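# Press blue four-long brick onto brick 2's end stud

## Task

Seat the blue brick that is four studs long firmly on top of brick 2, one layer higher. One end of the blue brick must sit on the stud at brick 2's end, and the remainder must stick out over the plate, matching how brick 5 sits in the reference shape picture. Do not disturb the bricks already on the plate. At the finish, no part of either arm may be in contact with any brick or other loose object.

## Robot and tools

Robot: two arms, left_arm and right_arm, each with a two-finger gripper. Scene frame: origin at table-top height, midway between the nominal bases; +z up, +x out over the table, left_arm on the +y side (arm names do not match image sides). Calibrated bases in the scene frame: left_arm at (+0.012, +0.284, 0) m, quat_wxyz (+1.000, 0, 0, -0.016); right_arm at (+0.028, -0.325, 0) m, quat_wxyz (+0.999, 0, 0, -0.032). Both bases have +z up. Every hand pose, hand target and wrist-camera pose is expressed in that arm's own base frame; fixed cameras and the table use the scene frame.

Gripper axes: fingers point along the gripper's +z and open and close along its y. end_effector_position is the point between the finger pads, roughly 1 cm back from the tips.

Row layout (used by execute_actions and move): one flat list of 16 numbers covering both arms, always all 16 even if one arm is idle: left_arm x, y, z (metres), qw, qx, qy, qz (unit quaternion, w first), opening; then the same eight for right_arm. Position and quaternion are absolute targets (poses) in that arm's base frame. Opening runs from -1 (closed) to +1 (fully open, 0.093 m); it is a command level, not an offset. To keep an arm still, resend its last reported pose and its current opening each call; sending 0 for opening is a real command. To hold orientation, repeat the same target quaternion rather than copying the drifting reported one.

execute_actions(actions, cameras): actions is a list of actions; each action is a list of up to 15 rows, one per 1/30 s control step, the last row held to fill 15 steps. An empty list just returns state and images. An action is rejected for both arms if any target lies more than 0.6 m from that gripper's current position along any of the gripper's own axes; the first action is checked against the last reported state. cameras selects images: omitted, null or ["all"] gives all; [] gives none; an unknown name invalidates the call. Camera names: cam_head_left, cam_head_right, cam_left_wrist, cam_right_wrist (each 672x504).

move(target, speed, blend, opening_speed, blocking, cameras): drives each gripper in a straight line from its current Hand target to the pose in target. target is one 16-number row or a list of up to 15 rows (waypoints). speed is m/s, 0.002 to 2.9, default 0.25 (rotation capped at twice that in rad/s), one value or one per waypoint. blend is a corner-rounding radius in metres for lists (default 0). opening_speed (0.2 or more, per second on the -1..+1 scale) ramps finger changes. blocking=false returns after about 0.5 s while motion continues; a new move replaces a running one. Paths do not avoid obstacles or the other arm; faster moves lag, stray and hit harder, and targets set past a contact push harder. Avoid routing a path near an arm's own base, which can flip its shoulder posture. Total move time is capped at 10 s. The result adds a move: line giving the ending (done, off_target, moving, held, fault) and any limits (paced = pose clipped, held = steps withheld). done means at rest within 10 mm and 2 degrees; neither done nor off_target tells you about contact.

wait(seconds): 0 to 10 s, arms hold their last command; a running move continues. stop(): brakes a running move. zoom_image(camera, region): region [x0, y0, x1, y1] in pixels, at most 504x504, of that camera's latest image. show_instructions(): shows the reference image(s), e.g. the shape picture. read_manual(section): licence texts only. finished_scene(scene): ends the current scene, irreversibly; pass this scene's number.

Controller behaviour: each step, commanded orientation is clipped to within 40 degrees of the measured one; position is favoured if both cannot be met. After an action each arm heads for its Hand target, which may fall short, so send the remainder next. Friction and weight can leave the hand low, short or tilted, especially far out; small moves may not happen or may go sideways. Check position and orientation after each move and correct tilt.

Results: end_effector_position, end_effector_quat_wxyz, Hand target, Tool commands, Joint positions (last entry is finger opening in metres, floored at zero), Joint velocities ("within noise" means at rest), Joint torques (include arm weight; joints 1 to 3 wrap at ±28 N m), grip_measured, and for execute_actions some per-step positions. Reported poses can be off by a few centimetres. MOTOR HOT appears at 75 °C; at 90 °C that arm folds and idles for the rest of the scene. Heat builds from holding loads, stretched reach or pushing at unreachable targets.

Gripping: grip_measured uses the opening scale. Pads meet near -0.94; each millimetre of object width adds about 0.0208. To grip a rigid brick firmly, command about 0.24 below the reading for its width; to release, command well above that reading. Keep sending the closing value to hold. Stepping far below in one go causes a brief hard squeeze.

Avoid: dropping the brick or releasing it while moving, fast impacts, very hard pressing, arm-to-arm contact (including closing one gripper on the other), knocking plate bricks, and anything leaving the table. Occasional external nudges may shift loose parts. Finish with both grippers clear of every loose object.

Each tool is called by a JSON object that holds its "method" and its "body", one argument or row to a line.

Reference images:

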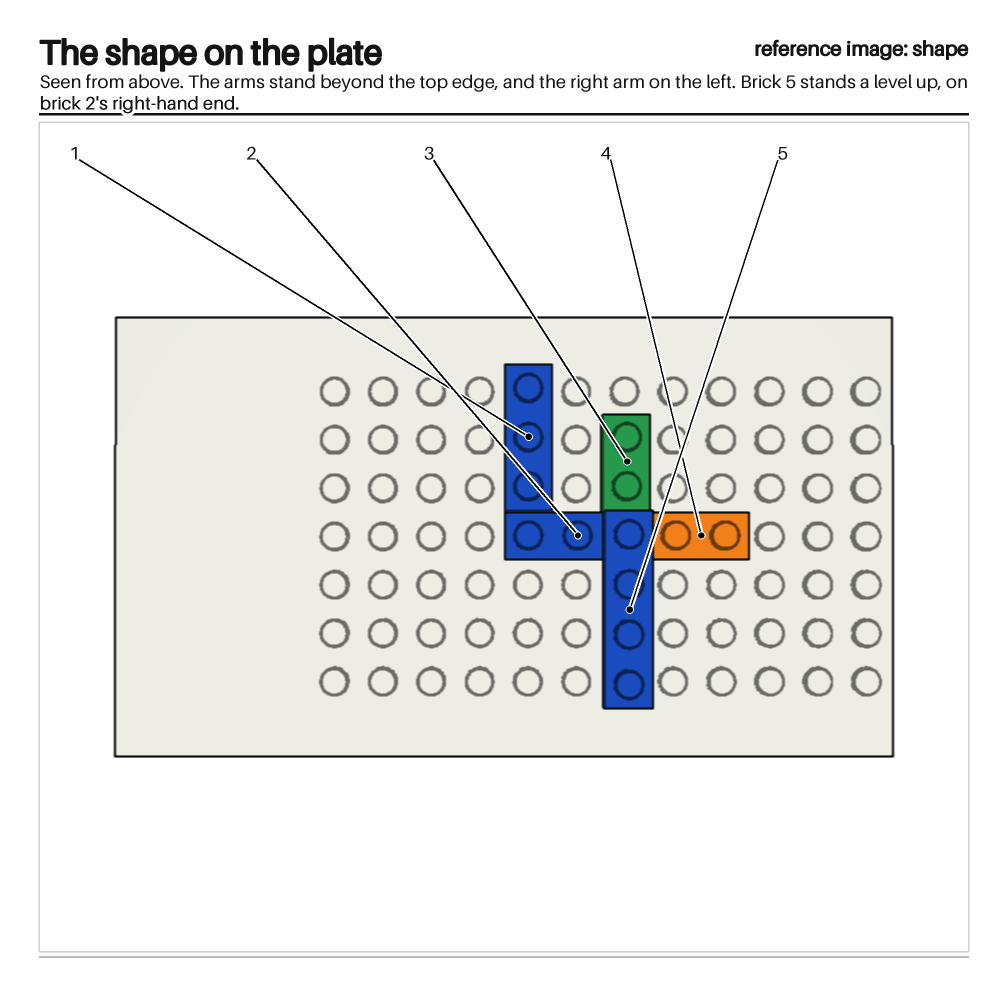

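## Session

{"method": "execute_actions", "body": {
  "actions": []
}}

Scene clock: 0.00 s.
left_arm: end_effector_position=(+0.2708, -0.0698, +0.0458) grip_measured=+1.000 end_effector_quat_wxyz=(+0.482, -0.125, +0.867, -0.012) | right_arm: end_effector_position=(+0.2774, +0.0941, +0.0814) grip_measured=+1.000 end_effector_quat_wxyz=(+0.487, -0.211, +0.844, +0.077)
Joint positions: left_arm=[-0.589 1.16 0.168 0.299 -0.581 -0.596 0.093] | right_arm=[0.256 0.94 0.203 0.192 -0.124 -0.164 0.093]
Joint velocities: within noise
Joint torques (N m): no reading
Heat: left arm: 36 °C; right arm: 31 °C.
Hand target: left_arm +0.2742, -0.0720, +0.0512; +0.489, -0.127, +0.863, -0.018 | right_arm +0.2789, +0.0944, +0.0844; +0.489, -0.210, +0.843, +0.077
Tool commands: left_gripper/opening=+1.0 right_gripper/opening=+1.0
camera_calibration:
cam_left_wrist: T_world_to_cam=[[0.206824, -0.967356, 0.146446, -0.131478], [-0.805726, -0.253317, -0.535384, 0.266148], [0.555004, -0.00726477, -0.831816, -0.0331306], [0, 0, 0, 1]] pos_world=[0.260022, -0.0600074, 0.134187]
cam_right_wrist: T_world_to_cam=[[0.421264, -0.904368, 0.0682245, -0.0355235], [-0.751986, -0.390354, -0.53117, 0.323073], [0.507005, 0.172459, -0.844514, 0.000150761], [0, 0, 0, 1]] pos_world=[0.257834, 0.0939602, 0.174157]

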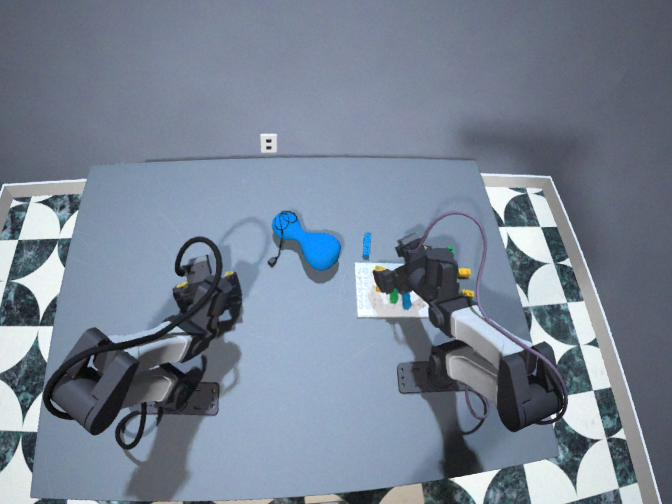

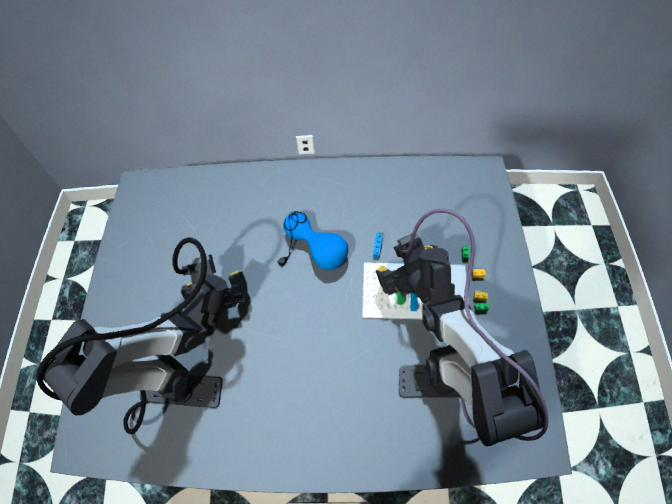

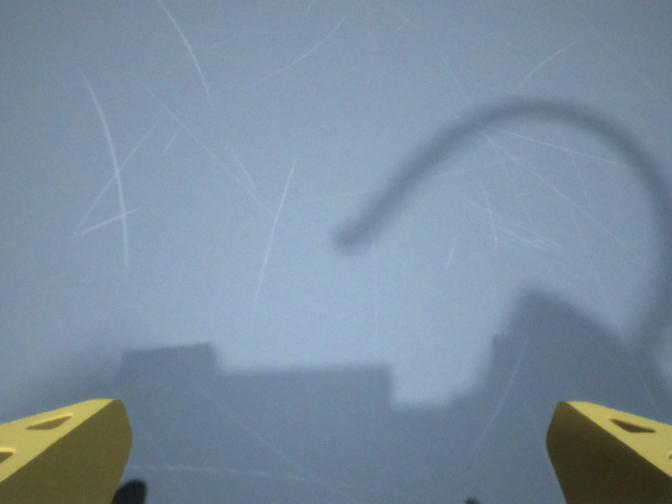

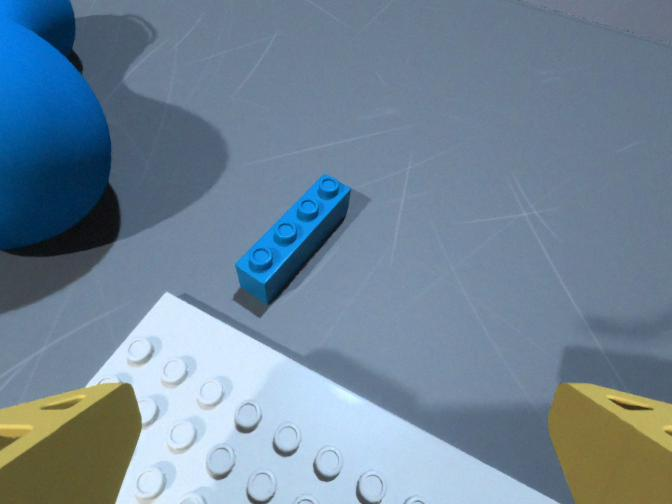

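{"method": "move", "body": {
  "target": [0.2742,-0.0720,0.0512,0.489,-0.127,0.863,-0.018,1.0,0.327,0.149,0.120,0.0,0.082,0.9966,0.0,-0.4],
  "speed": 0.25,
  "opening_speed": 1.5,
  "cameras": ["cam_right_wrist"]
}}

Scene clock: 22.23 s.
left_arm: end_effector_position=(+0.2708, -0.0698, +0.0458) grip_measured=+1.000 end_effector_quat_wxyz=(+0.482, -0.125, +0.867, -0.012) | right_arm: end_effector_position=(+0.3242, +0.1475, +0.1185) grip_measured=-0.398 end_effector_quat_wxyz=(+0.005, +0.076, +0.997, -0.003)
Joint positions: left_arm=[-0.589 1.16 0.168 0.299 -0.581 -0.596 0.093] | right_arm=[0.432 1.888 1.635 -1.311 0.01 0.583 0.026]
Joint velocities: within noise
Joint torques (N m): left_arm=[0.49 -3.11 6.82 1.89 -0.19 0.12] | right_arm=[-0.34 -7.58 9.4 0.25 -0.05 0.02]
Heat: left arm: 38 °C; right arm: 34 °C.
Hand target: left_arm +0.2741, -0.0720, +0.0511; +0.489, -0.127, +0.863, -0.018 | right_arm +0.3270, +0.1490, +0.1200; +0.000, +0.082, +0.997, +0.000
Off the commanded pose: left_arm 0.007 m, 1 deg | right_arm 0.003 m, 1 deg.
move: done
camera_calibration:
cam_right_wrist: T_world_to_cam=[[-0.162369, -0.986683, 0.00965987, 0.198944], [-0.88488, 0.149934, 0.441031, 0.247026], [-0.436606, 0.0630619, -0.89744, 0.326829], [0, 0, 0, 1]] pos_world=[0.393586, 0.138646, 0.182442]
Images, in order (width x height): cam_right_wrist 672x504.

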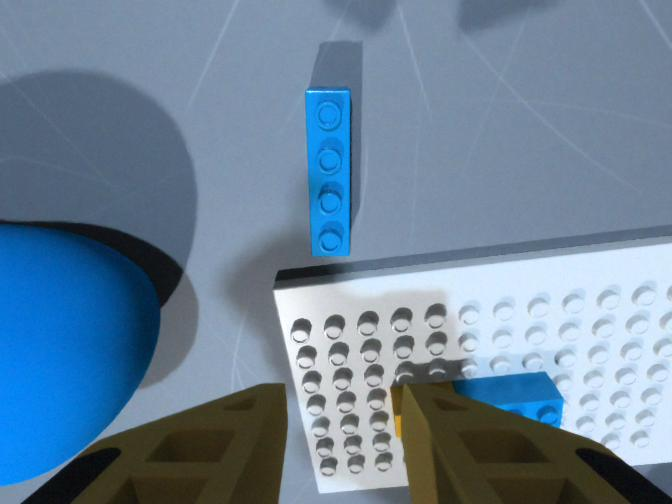

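{"method": "move", "body": {
  "target": [0.2742,-0.0720,0.0512,0.489,-0.127,0.863,-0.018,1.0,0.331,0.1512,0.046,-0.004,0.080,0.9966,0.0,-0.4],
  "speed": 0.15,
  "cameras": ["cam_right_wrist"]
}}

Scene clock: 35.63 s.
left_arm: end_effector_position=(+0.2708, -0.0698, +0.0458) grip_measured=+1.000 end_effector_quat_wxyz=(+0.482, -0.125, +0.867, -0.012) | right_arm: end_effector_position=(+0.3297, +0.1505, +0.0529) grip_measured=-0.398 end_effector_quat_wxyz=(-0.002, +0.076, +0.997, -0.004)
Joint positions: left_arm=[-0.589 1.16 0.168 0.299 -0.581 -0.596 0.093] | right_arm=[0.431 1.958 1.467 -1.086 0.006 0.583 0.026]
Joint velocities: within noise
Joint torques (N m): left_arm=[0.5 -3.11 6.83 1.89 -0.19 0.12] | right_arm=[-0.17 -8.57 5.44 0.57 -0.04 0.03]
Heat: left arm: 39 °C; right arm: 35 °C.
Hand target: left_arm +0.2741, -0.0720, +0.0511; +0.489, -0.127, +0.863, -0.018 | right_arm +0.3309, +0.1511, +0.0461; -0.004, +0.080, +0.997, +0.000
Off the commanded pose: left_arm 0.007 m, 1 deg | right_arm 0.007 m, 1 deg.
move: done
camera_calibration:
cam_right_wrist: T_world_to_cam=[[-0.163712, -0.986421, 0.0131348, 0.203562], [-0.878521, 0.151836, 0.45293, 0.277227], [-0.448774, 0.0626111, -0.891449, 0.274004], [0, 0, 0, 1]] pos_world=[0.399841, 0.141549, 0.116023]
Images, in order (width x height): cam_right_wrist 672x504.

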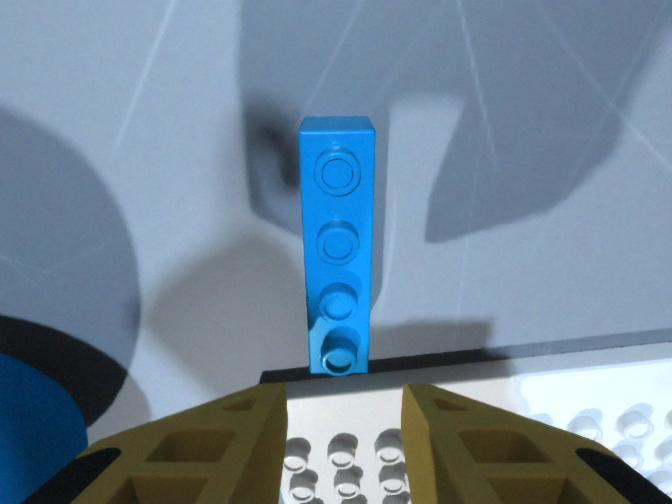

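{"method": "move", "body": {
  "target": [0.2742,-0.0720,0.0512,0.489,-0.127,0.863,-0.018,1.0,0.3318,0.1500,0.0265,-0.005,0.072,0.9966,0.003,-0.4],
  "speed": 0.08,
  "cameras": ["cam_right_wrist"]
}}

Scene clock: 69.73 s.
left_arm: end_effector_position=(+0.2708, -0.0698, +0.0458) grip_measured=+1.000 end_effector_quat_wxyz=(+0.482, -0.125, +0.867, -0.012) | right_arm: end_effector_position=(+0.3315, +0.1501, +0.0351) grip_measured=-0.398 end_effector_quat_wxyz=(+0.000, +0.073, +0.997, +0.000)
Joint positions: left_arm=[-0.589 1.16 0.168 0.299 -0.581 -0.596 0.093] | right_arm=[0.425 1.977 1.42 -1.014 0 0.571 0.026]
Joint velocities: within noise
Joint torques (N m): left_arm=[0.5 -3.11 6.82 1.89 -0.19 0.12] | right_arm=[-0.25 -8.32 5.04 0.6 -0.1 -0.08]
Heat: left arm: 41 °C; right arm: 34 °C.
Hand target: left_arm +0.2741, -0.0720, +0.0511; +0.489, -0.127, +0.863, -0.018 | right_arm +0.3316, +0.1500, +0.0266; -0.005, +0.072, +0.997, +0.003
Off the commanded pose: left_arm 0.007 m, 1 deg | right_arm 0.009 m, 1 deg.
move: done
camera_calibration:
cam_right_wrist: T_world_to_cam=[[-0.156926, -0.9876, 0.00447779, 0.202045], [-0.881033, 0.142038, 0.451227, 0.289332], [-0.446268, 0.0668639, -0.892398, 0.257493], [0, 0, 0, 1]] pos_world=[0.401528, 0.141226, 0.0983278]
Images, in order (width x height): cam_right_wrist 672x504.

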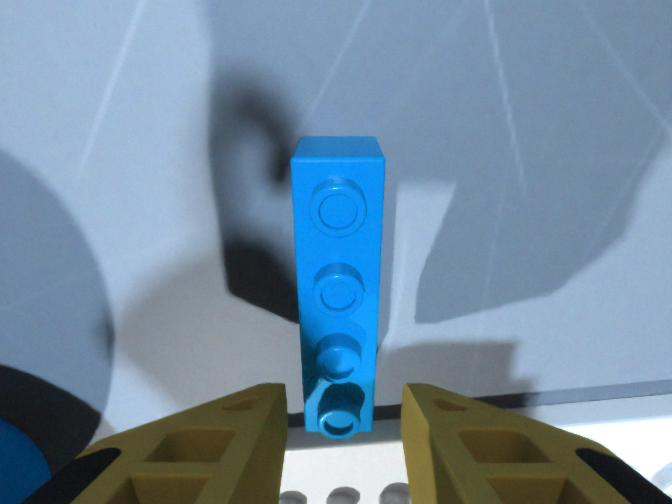

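{"method": "move", "body": {
  "target": [0.2742,-0.0720,0.0512,0.489,-0.127,0.863,-0.018,1.0,0.3302,0.1520,0.021,-0.004,0.070,0.9966,0.003,-0.4],
  "speed": 0.06,
  "cameras": ["cam_right_wrist"]
}}

Scene clock: 85.03 s.
left_arm: end_effector_position=(+0.2708, -0.0698, +0.0458) grip_measured=+1.000 end_effector_quat_wxyz=(+0.482, -0.125, +0.867, -0.012) | right_arm: end_effector_position=(+0.3315, +0.1502, +0.0310) grip_measured=-0.398 end_effector_quat_wxyz=(+0.002, +0.073, +0.997, +0.002)
Joint positions: left_arm=[-0.589 1.16 0.168 0.299 -0.581 -0.596 0.093] | right_arm=[0.425 1.977 1.403 -0.991 -0.001 0.57 0.026]
Joint velocities: within noise
Joint torques (N m): left_arm=[0.49 -3.11 6.83 1.89 -0.2 0.12] | right_arm=[0.46 -7.98 5.05 0.65 -0.07 -0.03]
Heat: left arm: 41 °C; right arm: 34 °C.
Hand target: left_arm +0.2741, -0.0720, +0.0511; +0.489, -0.127, +0.863, -0.018 | right_arm +0.3299, +0.1519, +0.0212; -0.004, +0.070, +0.998, +0.003
Off the commanded pose: left_arm 0.007 m, 1 deg | right_arm 0.010 m, 1 deg.
move: done
camera_calibration:
cam_right_wrist: T_world_to_cam=[[-0.156661, -0.987652, 0.00076304, 0.202153], [-0.8835, 0.140485, 0.446868, 0.292352], [-0.441457, 0.0693324, -0.8946, 0.251992], [0, 0, 0, 1]] pos_world=[0.401206, 0.141115, 0.0946355]
Images, in order (width x height): cam_right_wrist 672x504.

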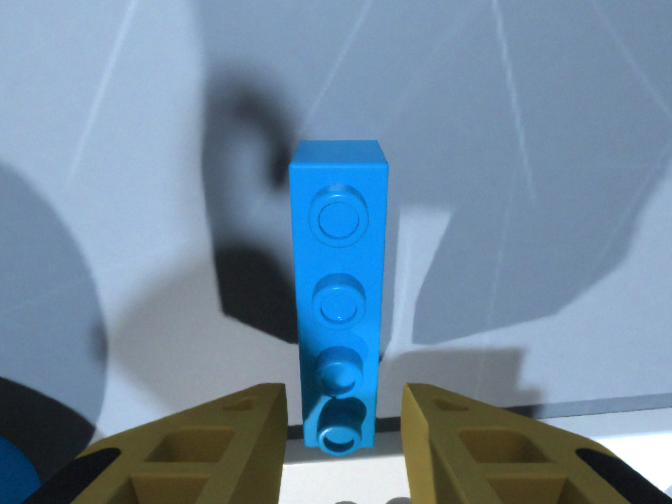

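{"method": "move", "body": {
  "target": [0.2742,-0.0720,0.0512,0.489,-0.127,0.863,-0.018,1.0,0.3302,0.1545,0.0185,-0.007,0.066,0.9966,0.003,-0.4],
  "speed": 0.06,
  "cameras": ["cam_right_wrist"]
}}

Scene clock: 92.17 s.
left_arm: end_effector_position=(+0.2708, -0.0698, +0.0458) grip_measured=+1.000 end_effector_quat_wxyz=(+0.482, -0.125, +0.867, -0.012) | right_arm: end_effector_position=(+0.3302, +0.1509, +0.0265) grip_measured=-0.398 end_effector_quat_wxyz=(-0.003, +0.071, +0.997, -0.001)
Joint positions: left_arm=[-0.589 1.16 0.168 0.299 -0.581 -0.596 0.093] | right_arm=[0.428 1.99 1.403 -0.99 -0.002 0.57 0.026]
Joint velocities: within noise
Joint torques (N m): left_arm=[0.5 -3.11 6.82 1.89 -0.19 0.12] | right_arm=[0.53 -8.21 5.52 0.59 0 -0.05]
Heat: left arm: 41 °C; right arm: 34 °C.
Hand target: left_arm +0.2741, -0.0720, +0.0511; +0.489, -0.127, +0.863, -0.018 | right_arm +0.3300, +0.1544, +0.0186; -0.007, +0.066, +0.998, +0.003
Off the commanded pose: left_arm 0.007 m, 1 deg | right_arm 0.009 m, 1 deg.
move: done
camera_calibration:
cam_right_wrist: T_world_to_cam=[[-0.153914, -0.988064, 0.00640254, 0.20173], [-0.878435, 0.139798, 0.456956, 0.291282], [-0.452396, 0.0647076, -0.889466, 0.251401], [0, 0, 0, 1]] pos_world=[0.400655, 0.142334, 0.0892181]
Images, in order (width x height): cam_right_wrist 672x504.

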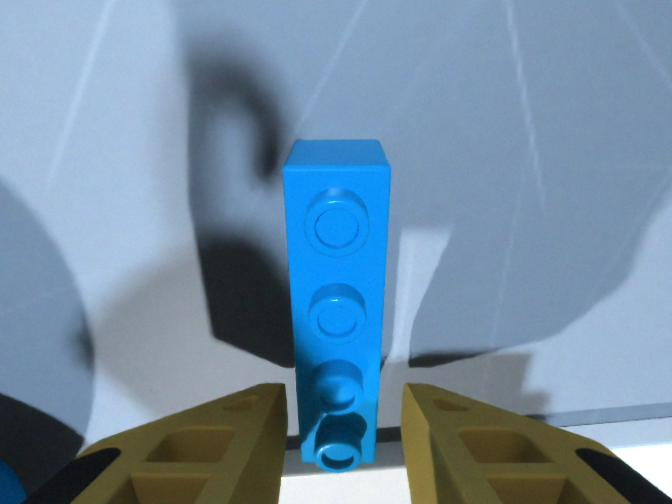

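{"method": "move", "body": {
  "target": [0.2742,-0.0720,0.0512,0.489,-0.127,0.863,-0.018,1.0,0.3284,0.1560,0.0200,-0.005,0.066,0.9966,0.003,-0.4],
  "speed": 0.06,
  "cameras": ["cam_right_wrist"]
}}

Scene clock: 103.37 s.
left_arm: end_effector_position=(+0.2708, -0.0698, +0.0458) grip_measured=+1.000 end_effector_quat_wxyz=(+0.482, -0.125, +0.867, -0.012) | right_arm: end_effector_position=(+0.3293, +0.1532, +0.0265) grip_measured=-0.398 end_effector_quat_wxyz=(-0.003, +0.068, +0.998, +0.000)
Joint positions: left_arm=[-0.589 1.16 0.168 0.299 -0.581 -0.596 0.093] | right_arm=[0.434 1.99 1.403 -0.989 -0.003 0.57 0.026]
Joint velocities: within noise
Joint torques (N m): left_arm=[0.5 -3.11 6.83 1.89 -0.19 0.11] | right_arm=[0.4 -8.98 4.93 0.58 -0.03 0.01]
Heat: left arm: 41 °C; right arm: 34 °C.
Hand target: left_arm +0.2741, -0.0720, +0.0511; +0.489, -0.127, +0.863, -0.018 | right_arm +0.3283, +0.1559, +0.0201; -0.005, +0.066, +0.998, +0.003
Off the commanded pose: left_arm 0.007 m, 1 deg | right_arm 0.007 m, 0 deg.
move: done
camera_calibration:
cam_right_wrist: T_world_to_cam=[[-0.147479, -0.989049, 0.00567088, 0.201817], [-0.879553, 0.13377, 0.456609, 0.291564], [-0.452367, 0.0623524, -0.889649, 0.251216], [0, 0, 0, 1]] pos_world=[0.399852, 0.144941, 0.0892189]
Images, in order (width x height): cam_right_wrist 672x504.

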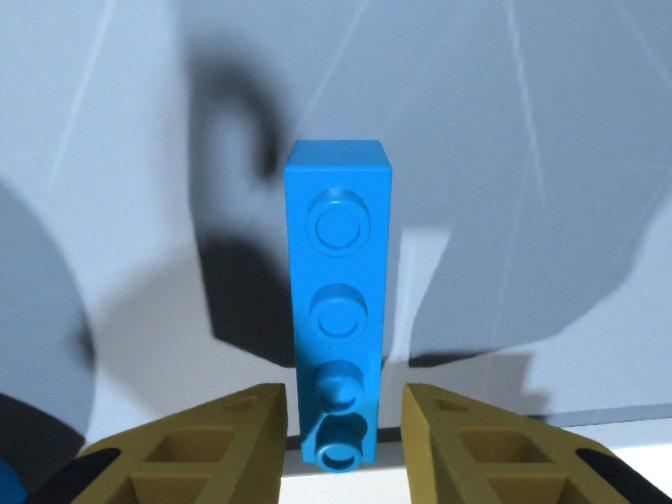

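{"method": "move", "body": {
  "target": [0.2742,-0.0720,0.0512,0.489,-0.127,0.863,-0.018,1.0,0.3284,0.1525,0.0310,-0.001,0.068,0.9966,0.003,-0.4],
  "speed": 0.06,
  "cameras": ["cam_right_wrist"]
}}

Scene clock: 118.17 s.
left_arm: end_effector_position=(+0.2708, -0.0698, +0.0458) grip_measured=+1.000 end_effector_quat_wxyz=(+0.482, -0.125, +0.867, -0.012) | right_arm: end_effector_position=(+0.3294, +0.1533, +0.0265) grip_measured=-0.398 end_effector_quat_wxyz=(-0.003, +0.068, +0.998, +0.000)
Joint positions: left_arm=[-0.589 1.16 0.168 0.299 -0.581 -0.596 0.093] | right_arm=[0.434 1.99 1.403 -0.989 -0.003 0.57 0.026]
Joint velocities: within noise
Joint torques (N m): left_arm=[0.5 -3.1 6.83 1.89 -0.19 0.11] | right_arm=[0.01 -11.32 5.79 0.31 -0.03 -0.03]
Heat: left arm: 41 °C; right arm: 36 °C.
Hand target: left_arm +0.2741, -0.0720, +0.0511; +0.489, -0.127, +0.863, -0.018 | right_arm +0.3284, +0.1525, +0.0309; -0.001, +0.068, +0.998, +0.003
Off the commanded pose: left_arm 0.007 m, 1 deg | right_arm 0.005 m, 0 deg.
move: done
camera_calibration:
cam_right_wrist: T_world_to_cam=[[-0.147516, -0.989044, 0.00552924, 0.201943], [-0.879692, 0.133758, 0.456345, 0.291631], [-0.452085, 0.0624543, -0.889786, 0.251094], [0, 0, 0, 1]] pos_world=[0.399851, 0.14504, 0.0892193]
Images, in order (width x height): cam_right_wrist 672x504.

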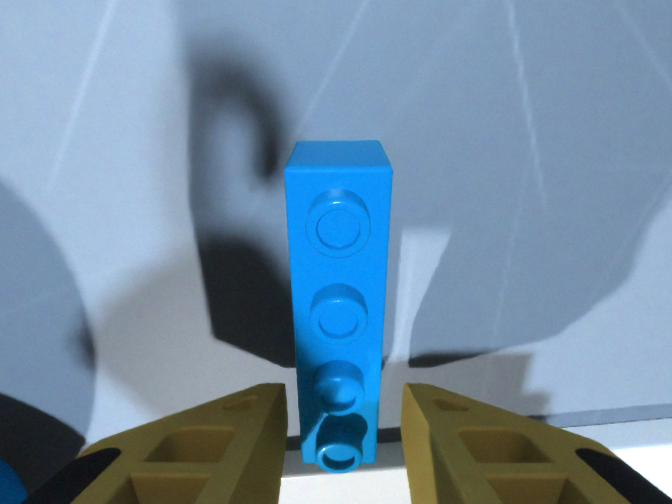

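{"method": "move", "body": {
  "target": [0.2742,-0.0720,0.0512,0.489,-0.127,0.863,-0.018,1.0,0.3290,0.1535,0.0350,0.000,0.068,0.9966,0.003,-0.4],
  "speed": 0.06,
  "cameras": ["cam_right_wrist"]
}}

Scene clock: 123.20 s.
left_arm: end_effector_position=(+0.2708, -0.0698, +0.0458) grip_measured=+1.000 end_effector_quat_wxyz=(+0.482, -0.125, +0.867, -0.012) | right_arm: end_effector_position=(+0.3286, +0.1529, +0.0265) grip_measured=-0.398 end_effector_quat_wxyz=(-0.005, +0.068, +0.998, -0.001)
Joint positions: left_arm=[-0.589 1.16 0.168 0.299 -0.581 -0.596 0.093] | right_arm=[0.434 1.99 1.403 -0.993 -0.003 0.57 0.026]
Joint velocities: within noise
Joint torques (N m): left_arm=[0.5 -3.1 6.83 1.89 -0.19 0.12] | right_arm=[-0.08 -11.63 6.82 0.21 -0.01 -0.05]
Heat: left arm: 41 °C; right arm: 37 °C.
Hand target: left_arm +0.2741, -0.0720, +0.0511; +0.489, -0.127, +0.863, -0.018 | right_arm +0.3289, +0.1534, +0.0349; +0.000, +0.068, +0.998, +0.003
Off the commanded pose: left_arm 0.007 m, 1 deg | right_arm 0.009 m, 1 deg.
move: done
camera_calibration:
cam_right_wrist: T_world_to_cam=[[-0.147475, -0.989038, 0.00740669, 0.201396], [-0.878261, 0.134394, 0.458906, 0.290443], [-0.454871, 0.0611724, -0.888454, 0.25189], [0, 0, 0, 1]] pos_world=[0.399364, 0.144746, 0.0890147]
Images, in order (width x height): cam_right_wrist 672x504.

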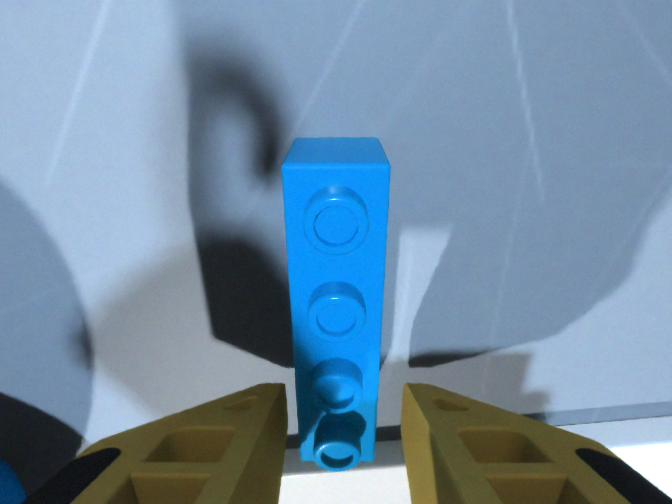

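{"method": "move", "body": {
  "target": [0.2742,-0.0720,0.0512,0.489,-0.127,0.863,-0.018,1.0,0.3290,0.1530,0.0320,0.000,0.068,0.9966,0.003,-0.92],
  "opening_speed": 0.5,
  "speed": 0.06,
  "cameras": ["cam_right_wrist"]
}}

Scene clock: 129.43 s.
left_arm: end_effector_position=(+0.2708, -0.0698, +0.0458) grip_measured=+1.000 end_effector_quat_wxyz=(+0.482, -0.125, +0.867, -0.012) | right_arm: end_effector_position=(+0.3286, +0.1529, +0.0265) grip_measured=-0.744 end_effector_quat_wxyz=(-0.005, +0.068, +0.998, -0.001)
Joint positions: left_arm=[-0.589 1.16 0.168 0.299 -0.581 -0.596 0.093] | right_arm=[0.434 1.99 1.403 -0.993 -0.003 0.57 0.009]
Joint velocities: within noise
Joint torques (N m): left_arm=[0.49 -3.11 6.82 1.89 -0.19 0.12] | right_arm=[0.05 -11.52 6.02 0.35 -0.03 -0.03]
Heat: left arm: 41 °C; right arm: 38 °C.
Hand target: left_arm +0.2741, -0.0720, +0.0511; +0.489, -0.127, +0.863, -0.018 | right_arm +0.3290, +0.1530, +0.0319; +0.000, +0.068, +0.998, +0.003
Off the commanded pose: left_arm 0.007 m, 1 deg | right_arm 0.006 m, 1 deg.
move: done
camera_calibration:
cam_right_wrist: T_world_to_cam=[[-0.147513, -0.989031, 0.00758532, 0.20138], [-0.878109, 0.13449, 0.45917, 0.290258], [-0.455153, 0.0610726, -0.888316, 0.25196], [0, 0, 0, 1]] pos_world=[0.399265, 0.144747, 0.0890142]
Images, in order (width x height): cam_right_wrist 672x504.

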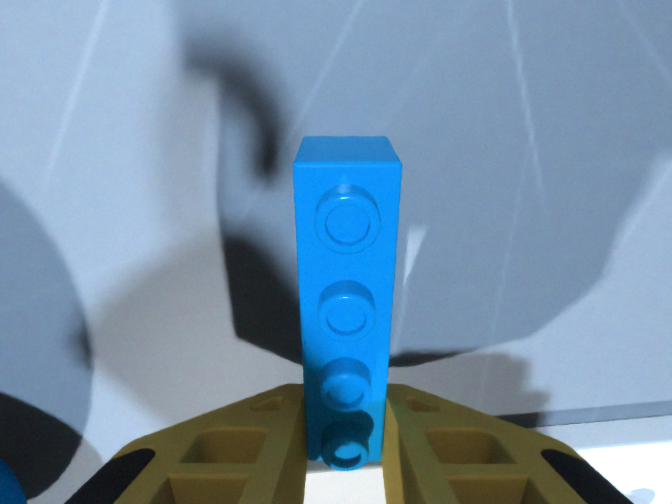

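{"method": "move", "body": {
  "target": [
    [0.2742,-0.0720,0.0512,0.489,-0.127,0.863,-0.018,1.0,0.3290,0.1530,0.0600,0.000,0.068,0.9966,0.003,-0.92],
    [0.2742,-0.0720,0.0512,0.489,-0.127,0.863,-0.018,1.0,0.3290,0.1530,0.1100,0.003,0.068,0.9966,0.003,-0.92]
  ],
  "speed": [0.06,0.15]
}}

Scene clock: 138.50 s.
left_arm: end_effector_position=(+0.2708, -0.0698, +0.0458) grip_measured=+1.000 end_effector_quat_wxyz=(+0.482, -0.125, +0.867, -0.012) | right_arm: end_effector_position=(+0.3266, +0.1519, +0.0956) grip_measured=-0.757 end_effector_quat_wxyz=(-0.011, +0.068, +0.998, -0.004)
Joint positions: left_arm=[-0.589 1.16 0.168 0.299 -0.581 -0.596 0.093] | right_arm=[0.434 1.937 1.609 -1.266 -0.003 0.57 0.009]
Joint velocities: within noise
Joint torques (N m): left_arm=[0.49 -3.1 6.82 1.89 -0.2 0.12] | right_arm=[0.09 -12.01 8.75 0.13 0.03 -0.04]
Heat: left arm: 42 °C; right arm: 39 °C.
Hand target: left_arm +0.2741, -0.0720, +0.0511; +0.489, -0.127, +0.863, -0.018 | right_arm +0.3288, +0.1529, +0.1097; +0.003, +0.068, +0.998, +0.003
Off the commanded pose: left_arm 0.007 m, 1 deg | right_arm 0.015 m, 2 deg.
move: off_target (right_arm)
camera_calibration:
cam_left_wrist: T_world_to_cam=[[0.206897, -0.967381, 0.146178, -0.131463], [-0.805865, -0.253228, -0.535216, 0.266166], [0.554774, -0.00706512, -0.831971, -0.0330388], [0, 0, 0, 1]] pos_world=[0.260023, -0.0600073, 0.134186]
cam_right_wrist: T_world_to_cam=[[-0.147407, -0.988964, 0.0149079, 0.198901], [-0.872459, 0.137112, 0.469059, 0.253655], [-0.465926, 0.0561358, -0.883041, 0.316339], [0, 0, 0, 1]] pos_world=[0.398014, 0.144169, 0.157396]

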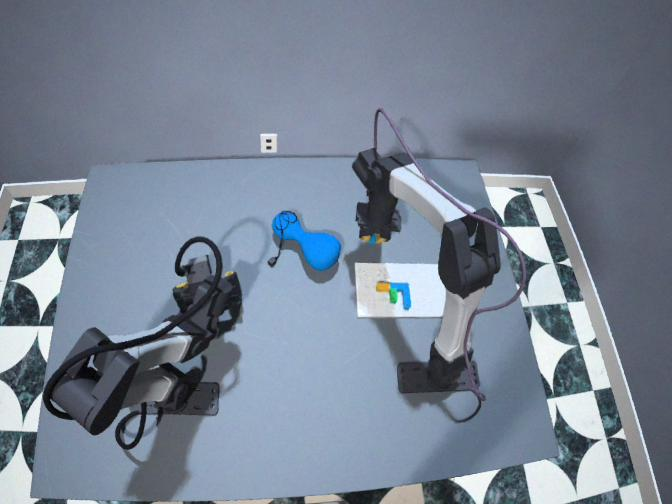

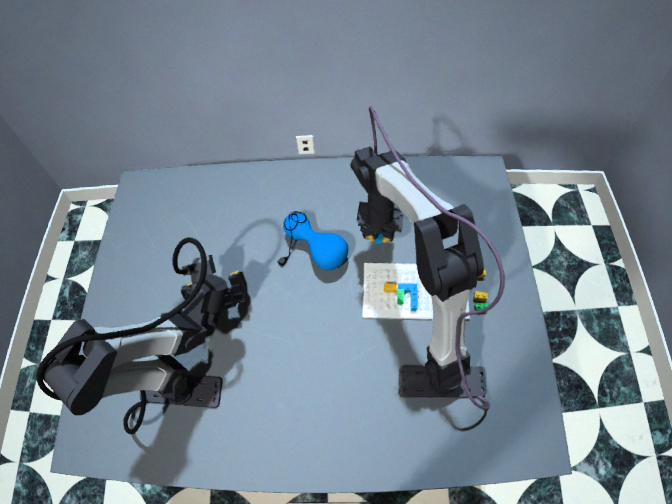

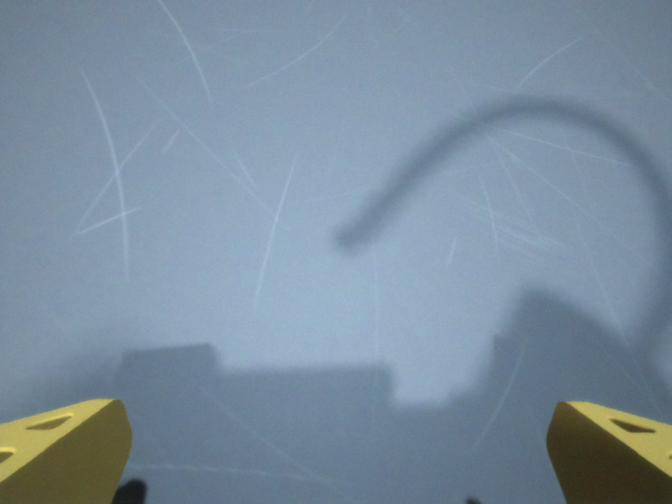

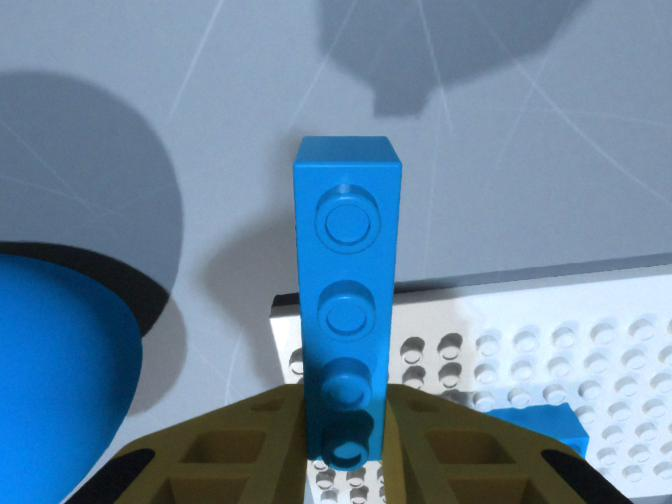

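{"method": "move", "body": {
  "target": [0.2742,-0.0720,0.0512,0.489,-0.127,0.863,-0.018,1.0,0.2340,0.0965,0.0970,0.004,0.017,0.9998,0.003,-0.92],
  "speed": 0.15,
  "cameras": ["cam_right_wrist","cam_head_right"]
}}

Scene clock: 166.67 s.
left_arm: end_effector_position=(+0.2708, -0.0698, +0.0458) grip_measured=+1.000 end_effector_quat_wxyz=(+0.482, -0.125, +0.867, -0.012) | right_arm: end_effector_position=(+0.2322, +0.0972, +0.0961) grip_measured=-0.757 end_effector_quat_wxyz=(-0.009, +0.018, +1.000, -0.002)
Joint positions: left_arm=[-0.589 1.16 0.168 0.299 -0.581 -0.596 0.093] | right_arm=[0.395 1.521 1.127 -1.194 -0.003 0.431 0.009]
Joint velocities: within noise
Joint torques (N m): left_arm=[0.5 -3.1 6.83 1.89 -0.2 0.11] | right_arm=[-0.14 -7.82 5.04 0.51 0.04 -0.1]
Heat: left arm: 42 °C; right arm: 39 °C.
Hand target: left_arm +0.2741, -0.0720, +0.0511; +0.489, -0.127, +0.863, -0.018 | right_arm +0.2340, +0.0965, +0.0970; +0.004, +0.017, +1.000, +0.003
Off the commanded pose: left_arm 0.007 m, 1 deg | right_arm 0.002 m, 2 deg.
move: done
camera_calibration:
cam_right_wrist: T_world_to_cam=[[-0.0484188, -0.998779, 0.00982922, 0.109242], [-0.883431, 0.0474145, 0.466156, 0.1902], [-0.466053, 0.0138873, -0.884648, 0.280155], [0, 0, 0, 1]] pos_world=[0.303885, 0.0961994, 0.158102]
Images, in order (width x height): cam_head_right 672x504, cam_right_wrist 672x504.

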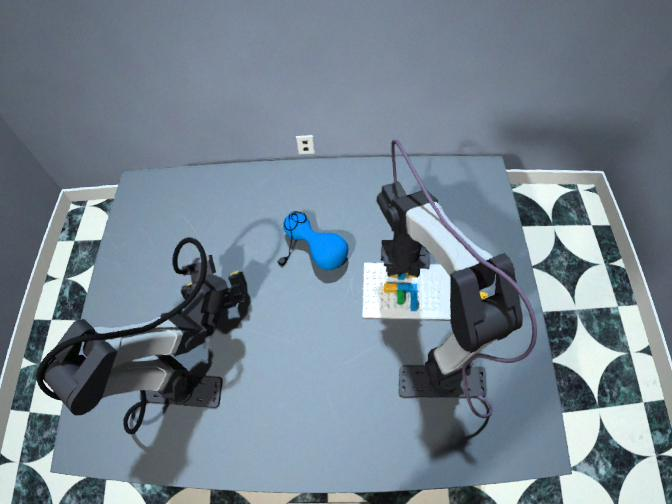

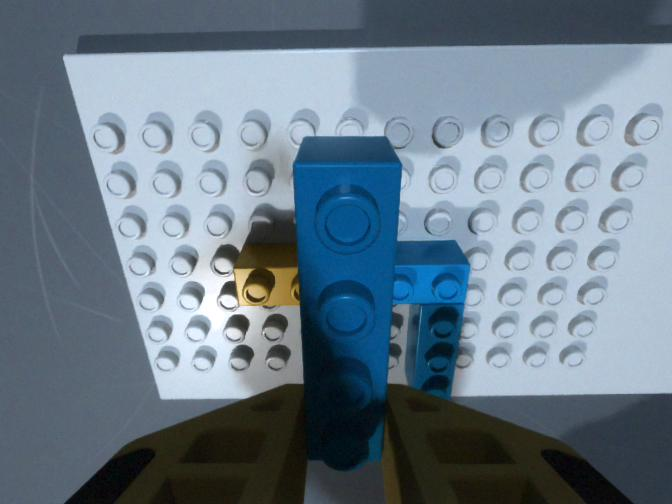

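{"method": "move", "body": {
  "target": [0.2742,-0.0720,0.0512,0.489,-0.127,0.863,-0.018,1.0,0.2335,0.0920,0.0590,-0.001,0.011,0.9998,0.003,-0.92],
  "speed": 0.1,
  "cameras": ["cam_right_wrist"]
}}

{"method": "zoom_image", "body": {
  "camera": "cam_right_wrist",
  "region": [170, 110, 570, 504]
}}

Scene clock: 193.07 s.
left_arm: end_effector_position=(+0.2708, -0.0698, +0.0458) grip_measured=+1.000 end_effector_quat_wxyz=(+0.482, -0.125, +0.867, -0.012) | right_arm: end_effector_position=(+0.2325, +0.0923, +0.0653) grip_measured=-0.757 end_effector_quat_wxyz=(+0.001, +0.012, +1.000, +0.002)
Joint positions: left_arm=[-0.589 1.16 0.168 0.299 -0.581 -0.596 0.093] | right_arm=[0.376 1.521 1.001 -1.048 -0.003 0.4 0.009]
Joint velocities: within noise
Joint torques (N m): left_arm=[0.5 -3.1 6.82 1.89 -0.19 0.12] | right_arm=[-0.4 -4.55 5.11 0.6 -0.02 -0.11]
Heat: left arm: 42 °C; right arm: 36 °C.
Hand target: left_arm +0.2741, -0.0720, +0.0511; +0.489, -0.127, +0.863, -0.018 | right_arm +0.2334, +0.0919, +0.0592; -0.001, +0.011, +1.000, +0.003
Off the commanded pose: left_arm 0.007 m, 1 deg | right_arm 0.006 m, 0 deg.
move: done
camera_calibration:
cam_right_wrist: T_world_to_cam=[[-0.0355002, -0.999369, 0.000808065, 0.102377], [-0.893034, 0.0320858, 0.448844, 0.209822], [-0.448587, 0.0152124, -0.89361, 0.249429], [0, 0, 0, 1]] pos_world=[0.302903, 0.0917853, 0.128632]
Images, in order (width x height): cam_right_wrist 672x504.

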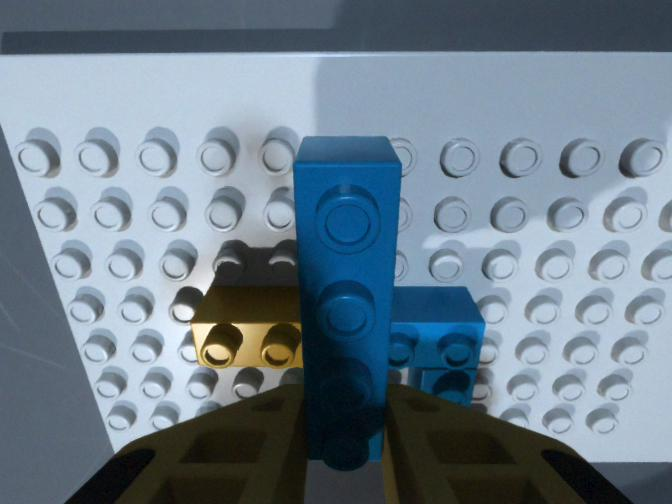

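Scaled by 1.260 from the camera's 672x504 image, which has a finer 960x720 frame.

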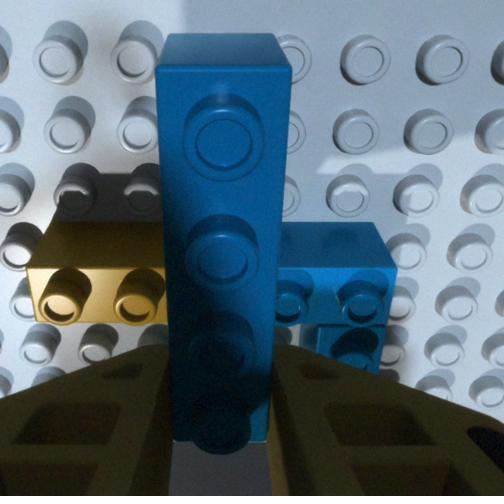

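{"method": "move", "body": {
  "target": [0.2742,-0.0720,0.0512,0.489,-0.127,0.863,-0.018,1.0,0.2312,0.0935,0.0555,-0.002,0.009,0.9998,0.003,-0.92],
  "speed": 0.1,
  "cameras": ["cam_right_wrist"]
}}

{"method": "zoom_image", "body": {
  "camera": "cam_right_wrist",
  "region": [170, 110, 570, 504]
}}

Scene clock: 210.27 s.
left_arm: end_effector_position=(+0.2708, -0.0698, +0.0458) grip_measured=+1.000 end_effector_quat_wxyz=(+0.482, -0.125, +0.867, -0.012) | right_arm: end_effector_position=(+0.2312, +0.0918, +0.0618) grip_measured=-0.757 end_effector_quat_wxyz=(+0.000, +0.012, +1.000, +0.002)
Joint positions: left_arm=[-0.589 1.16 0.168 0.299 -0.581 -0.596 0.093] | right_arm=[0.376 1.521 0.987 -1.035 -0.003 0.4 0.009]
Joint velocities: within noise
Joint torques (N m): left_arm=[0.49 -3.1 6.82 1.89 -0.19 0.12] | right_arm=[0.42 -4.46 5.07 0.68 -0.01 -0.06]
Heat: left arm: 42 °C; right arm: 34 °C.
Hand target: left_arm +0.2741, -0.0720, +0.0511; +0.489, -0.127, +0.863, -0.018 | right_arm +0.2310, +0.0934, +0.0556; -0.002, +0.009, +1.000, +0.003
Off the commanded pose: left_arm 0.007 m, 1 deg | right_arm 0.007 m, 0 deg.
move: done
camera_calibration:
cam_right_wrist: T_world_to_cam=[[-0.0355547, -0.999367, 0.00143856, 0.101777], [-0.892386, 0.0323965, 0.450109, 0.209961], [-0.449871, 0.0147197, -0.892972, 0.246124], [0, 0, 0, 1]] pos_world=[0.301709, 0.0912875, 0.12513]
Images, in order (width x height): cam_right_wrist 672x504.

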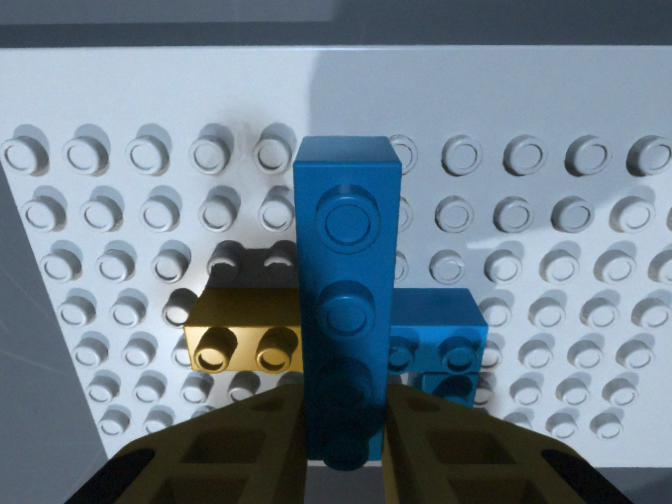

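Scaled by 1.260 from the camera's 672x504 image, which has a finer 960x720 frame.

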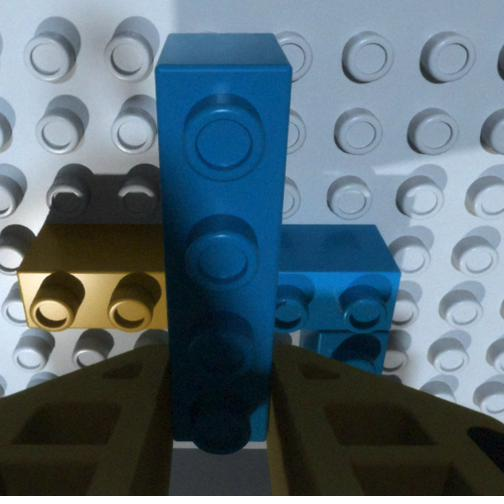

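{"method": "move", "body": {
  "target": [0.2742,-0.0720,0.0512,0.489,-0.127,0.863,-0.018,1.0,0.2300,0.0954,0.0555,-0.002,0.007,0.9998,0.003,-0.92],
  "speed": 0.1,
  "cameras": ["cam_right_wrist"]
}}

{"method": "zoom_image", "body": {
  "camera": "cam_right_wrist",
  "region": [170, 110, 570, 504]
}}

Scene clock: 229.13 s.
left_arm: end_effector_position=(+0.2708, -0.0698, +0.0458) grip_measured=+1.000 end_effector_quat_wxyz=(+0.482, -0.125, +0.867, -0.012) | right_arm: end_effector_position=(+0.2307, +0.0937, +0.0618) grip_measured=-0.757 end_effector_quat_wxyz=(+0.001, +0.008, +1.000, +0.002)
Joint positions: left_arm=[-0.589 1.16 0.168 0.299 -0.581 -0.596 0.093] | right_arm=[0.384 1.521 0.987 -1.034 -0.003 0.4 0.009]
Joint velocities: within noise
Joint torques (N m): left_arm=[0.5 -3.11 6.82 1.89 -0.19 0.12] | right_arm=[0.42 -4.75 5 0.61 -0.01 -0.02]
Heat: left arm: 42 °C; right arm: 34 °C.
Hand target: left_arm +0.2741, -0.0720, +0.0511; +0.489, -0.127, +0.863, -0.018 | right_arm +0.2298, +0.0953, +0.0556; -0.002, +0.007, +1.000, +0.003
Off the commanded pose: left_arm 0.007 m, 1 deg | right_arm 0.007 m, 0 deg.
move: done
camera_calibration:
cam_right_wrist: T_world_to_cam=[[-0.0278577, -0.999611, 0.00109109, 0.101912], [-0.89293, 0.0253752, 0.449481, 0.210198], [-0.449334, 0.0115472, -0.893289, 0.246082], [0, 0, 0, 1]] pos_world=[0.301104, 0.0936971, 0.125231]
Images, in order (width x height): cam_right_wrist 672x504.

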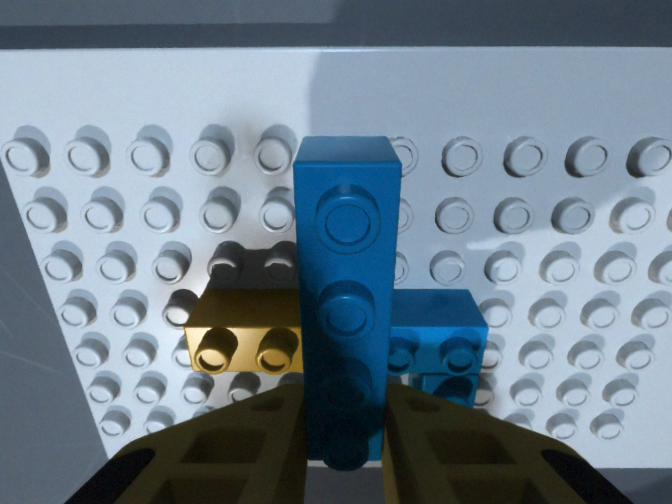

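Scaled by 1.260 from the camera's 672x504 image, which has a finer 960x720 frame.

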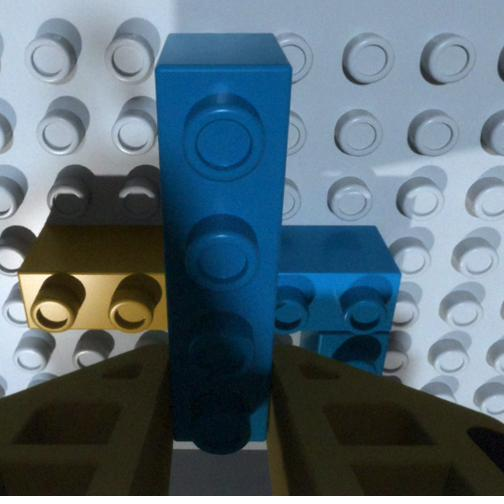

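{"method": "move", "body": {
  "target": [0.2742,-0.0720,0.0512,0.489,-0.127,0.863,-0.018,1.0,0.2295,0.0975,0.0555,-0.002,0.006,0.9998,0.003,-0.92],
  "speed": 0.1,
  "cameras": ["cam_right_wrist"]
}}

{"method": "zoom_image", "body": {
  "camera": "cam_right_wrist",
  "region": [170, 110, 570, 504]
}}

Scene clock: 253.57 s.
left_arm: end_effector_position=(+0.2708, -0.0698, +0.0458) grip_measured=+1.000 end_effector_quat_wxyz=(+0.482, -0.125, +0.867, -0.012) | right_arm: end_effector_position=(+0.2299, +0.0955, +0.0618) grip_measured=-0.757 end_effector_quat_wxyz=(+0.001, +0.005, +1.000, +0.002)
Joint positions: left_arm=[-0.589 1.16 0.168 0.299 -0.581 -0.596 0.093] | right_arm=[0.392 1.521 0.987 -1.034 -0.003 0.402 0.009]
Joint velocities: within noise
Joint torques (N m): left_arm=[0.5 -3.1 6.82 1.89 -0.19 0.12] | right_arm=[0.55 -4.38 5.15 0.64 0 0.04]
Heat: left arm: 42 °C; right arm: 33 °C.
Hand target: left_arm +0.2741, -0.0720, +0.0511; +0.489, -0.127, +0.863, -0.018 | right_arm +0.2293, +0.0974, +0.0556; -0.002, +0.006, +1.000, +0.003
Off the commanded pose: left_arm 0.007 m, 1 deg | right_arm 0.007 m, 0 deg.
move: done
camera_calibration:
cam_right_wrist: T_world_to_cam=[[-0.0222213, -0.999752, 0.00108029, 0.102421], [-0.893055, 0.0203355, 0.449488, 0.210036], [-0.449398, 0.00902347, -0.893286, 0.246003], [0, 0, 0, 1]] pos_world=[0.300403, 0.0959049, 0.125231]
Images, in order (width x height): cam_right_wrist 672x504.

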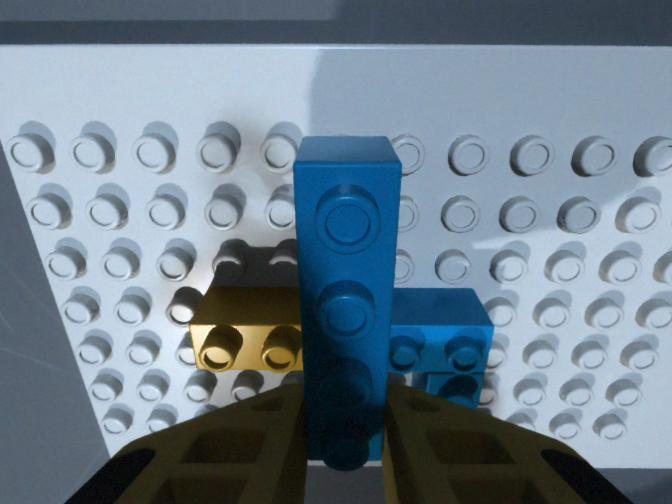

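Scaled by 1.260 from the camera's 672x504 image, which has a finer 960x720 frame.

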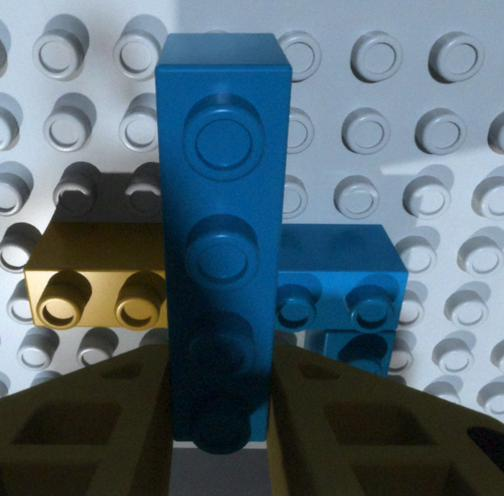

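{"method": "move", "body": {
  "target": [0.2742,-0.0720,0.0512,0.489,-0.127,0.863,-0.018,1.0,0.2290,0.0975,0.0445,-0.002,0.006,0.9998,0.003,-0.92],
  "speed": 0.06,
  "cameras": ["cam_right_wrist"]
}}

{"method": "zoom_image", "body": {
  "camera": "cam_right_wrist",
  "region": [170, 110, 570, 504]
}}

Scene clock: 269.53 s.
left_arm: end_effector_position=(+0.2708, -0.0698, +0.0458) grip_measured=+1.000 end_effector_quat_wxyz=(+0.482, -0.125, +0.867, -0.012) | right_arm: end_effector_position=(+0.2283, +0.0948, +0.0560) grip_measured=-0.757 end_effector_quat_wxyz=(-0.002, +0.005, +1.000, +0.001)
Joint positions: left_arm=[-0.589 1.16 0.168 0.299 -0.581 -0.596 0.093] | right_arm=[0.392 1.526 0.968 -1.015 -0.003 0.402 0.009]
Joint velocities: within noise
Joint torques (N m): left_arm=[0.49 -3.11 6.83 1.89 -0.19 0.12] | right_arm=[0.57 -3.99 3.71 0.89 -0.01 0.08]
Heat: left arm: 42 °C; right arm: 33 °C.
Hand target: left_arm +0.2741, -0.0720, +0.0511; +0.489, -0.127, +0.863, -0.018 | right_arm +0.2285, +0.0973, +0.0450; -0.002, +0.006, +1.000, +0.003
Off the commanded pose: left_arm 0.007 m, 1 deg | right_arm 0.012 m, 0 deg.
move: off_target (right_arm)
camera_calibration:
cam_right_wrist: T_world_to_cam=[[-0.0221149, -0.99975, 0.00324919, 0.101618], [-0.890809, 0.0211802, 0.453885, 0.210418], [-0.45384, 0.00714321, -0.891055, 0.241129], [0, 0, 0, 1]] pos_world=[0.299123, 0.0954134, 0.119024]
Images, in order (width x height): cam_right_wrist 672x504.

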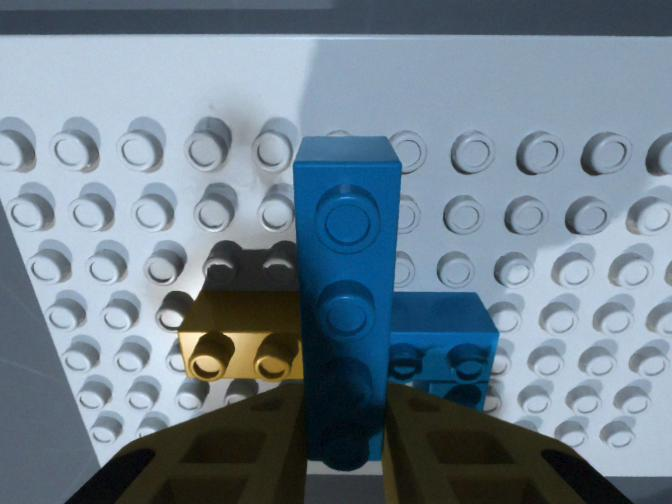

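Scaled by 1.260 from the camera's 672x504 image, which has a finer 960x720 frame.

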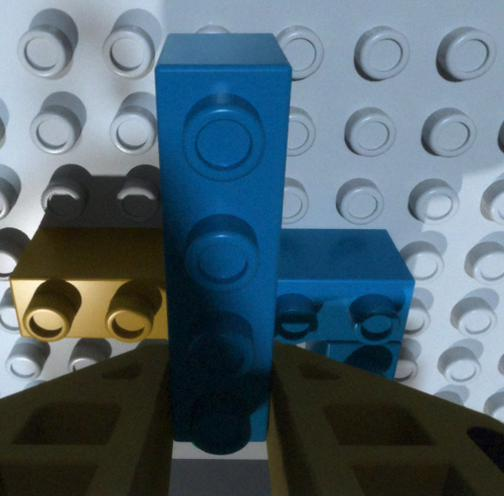

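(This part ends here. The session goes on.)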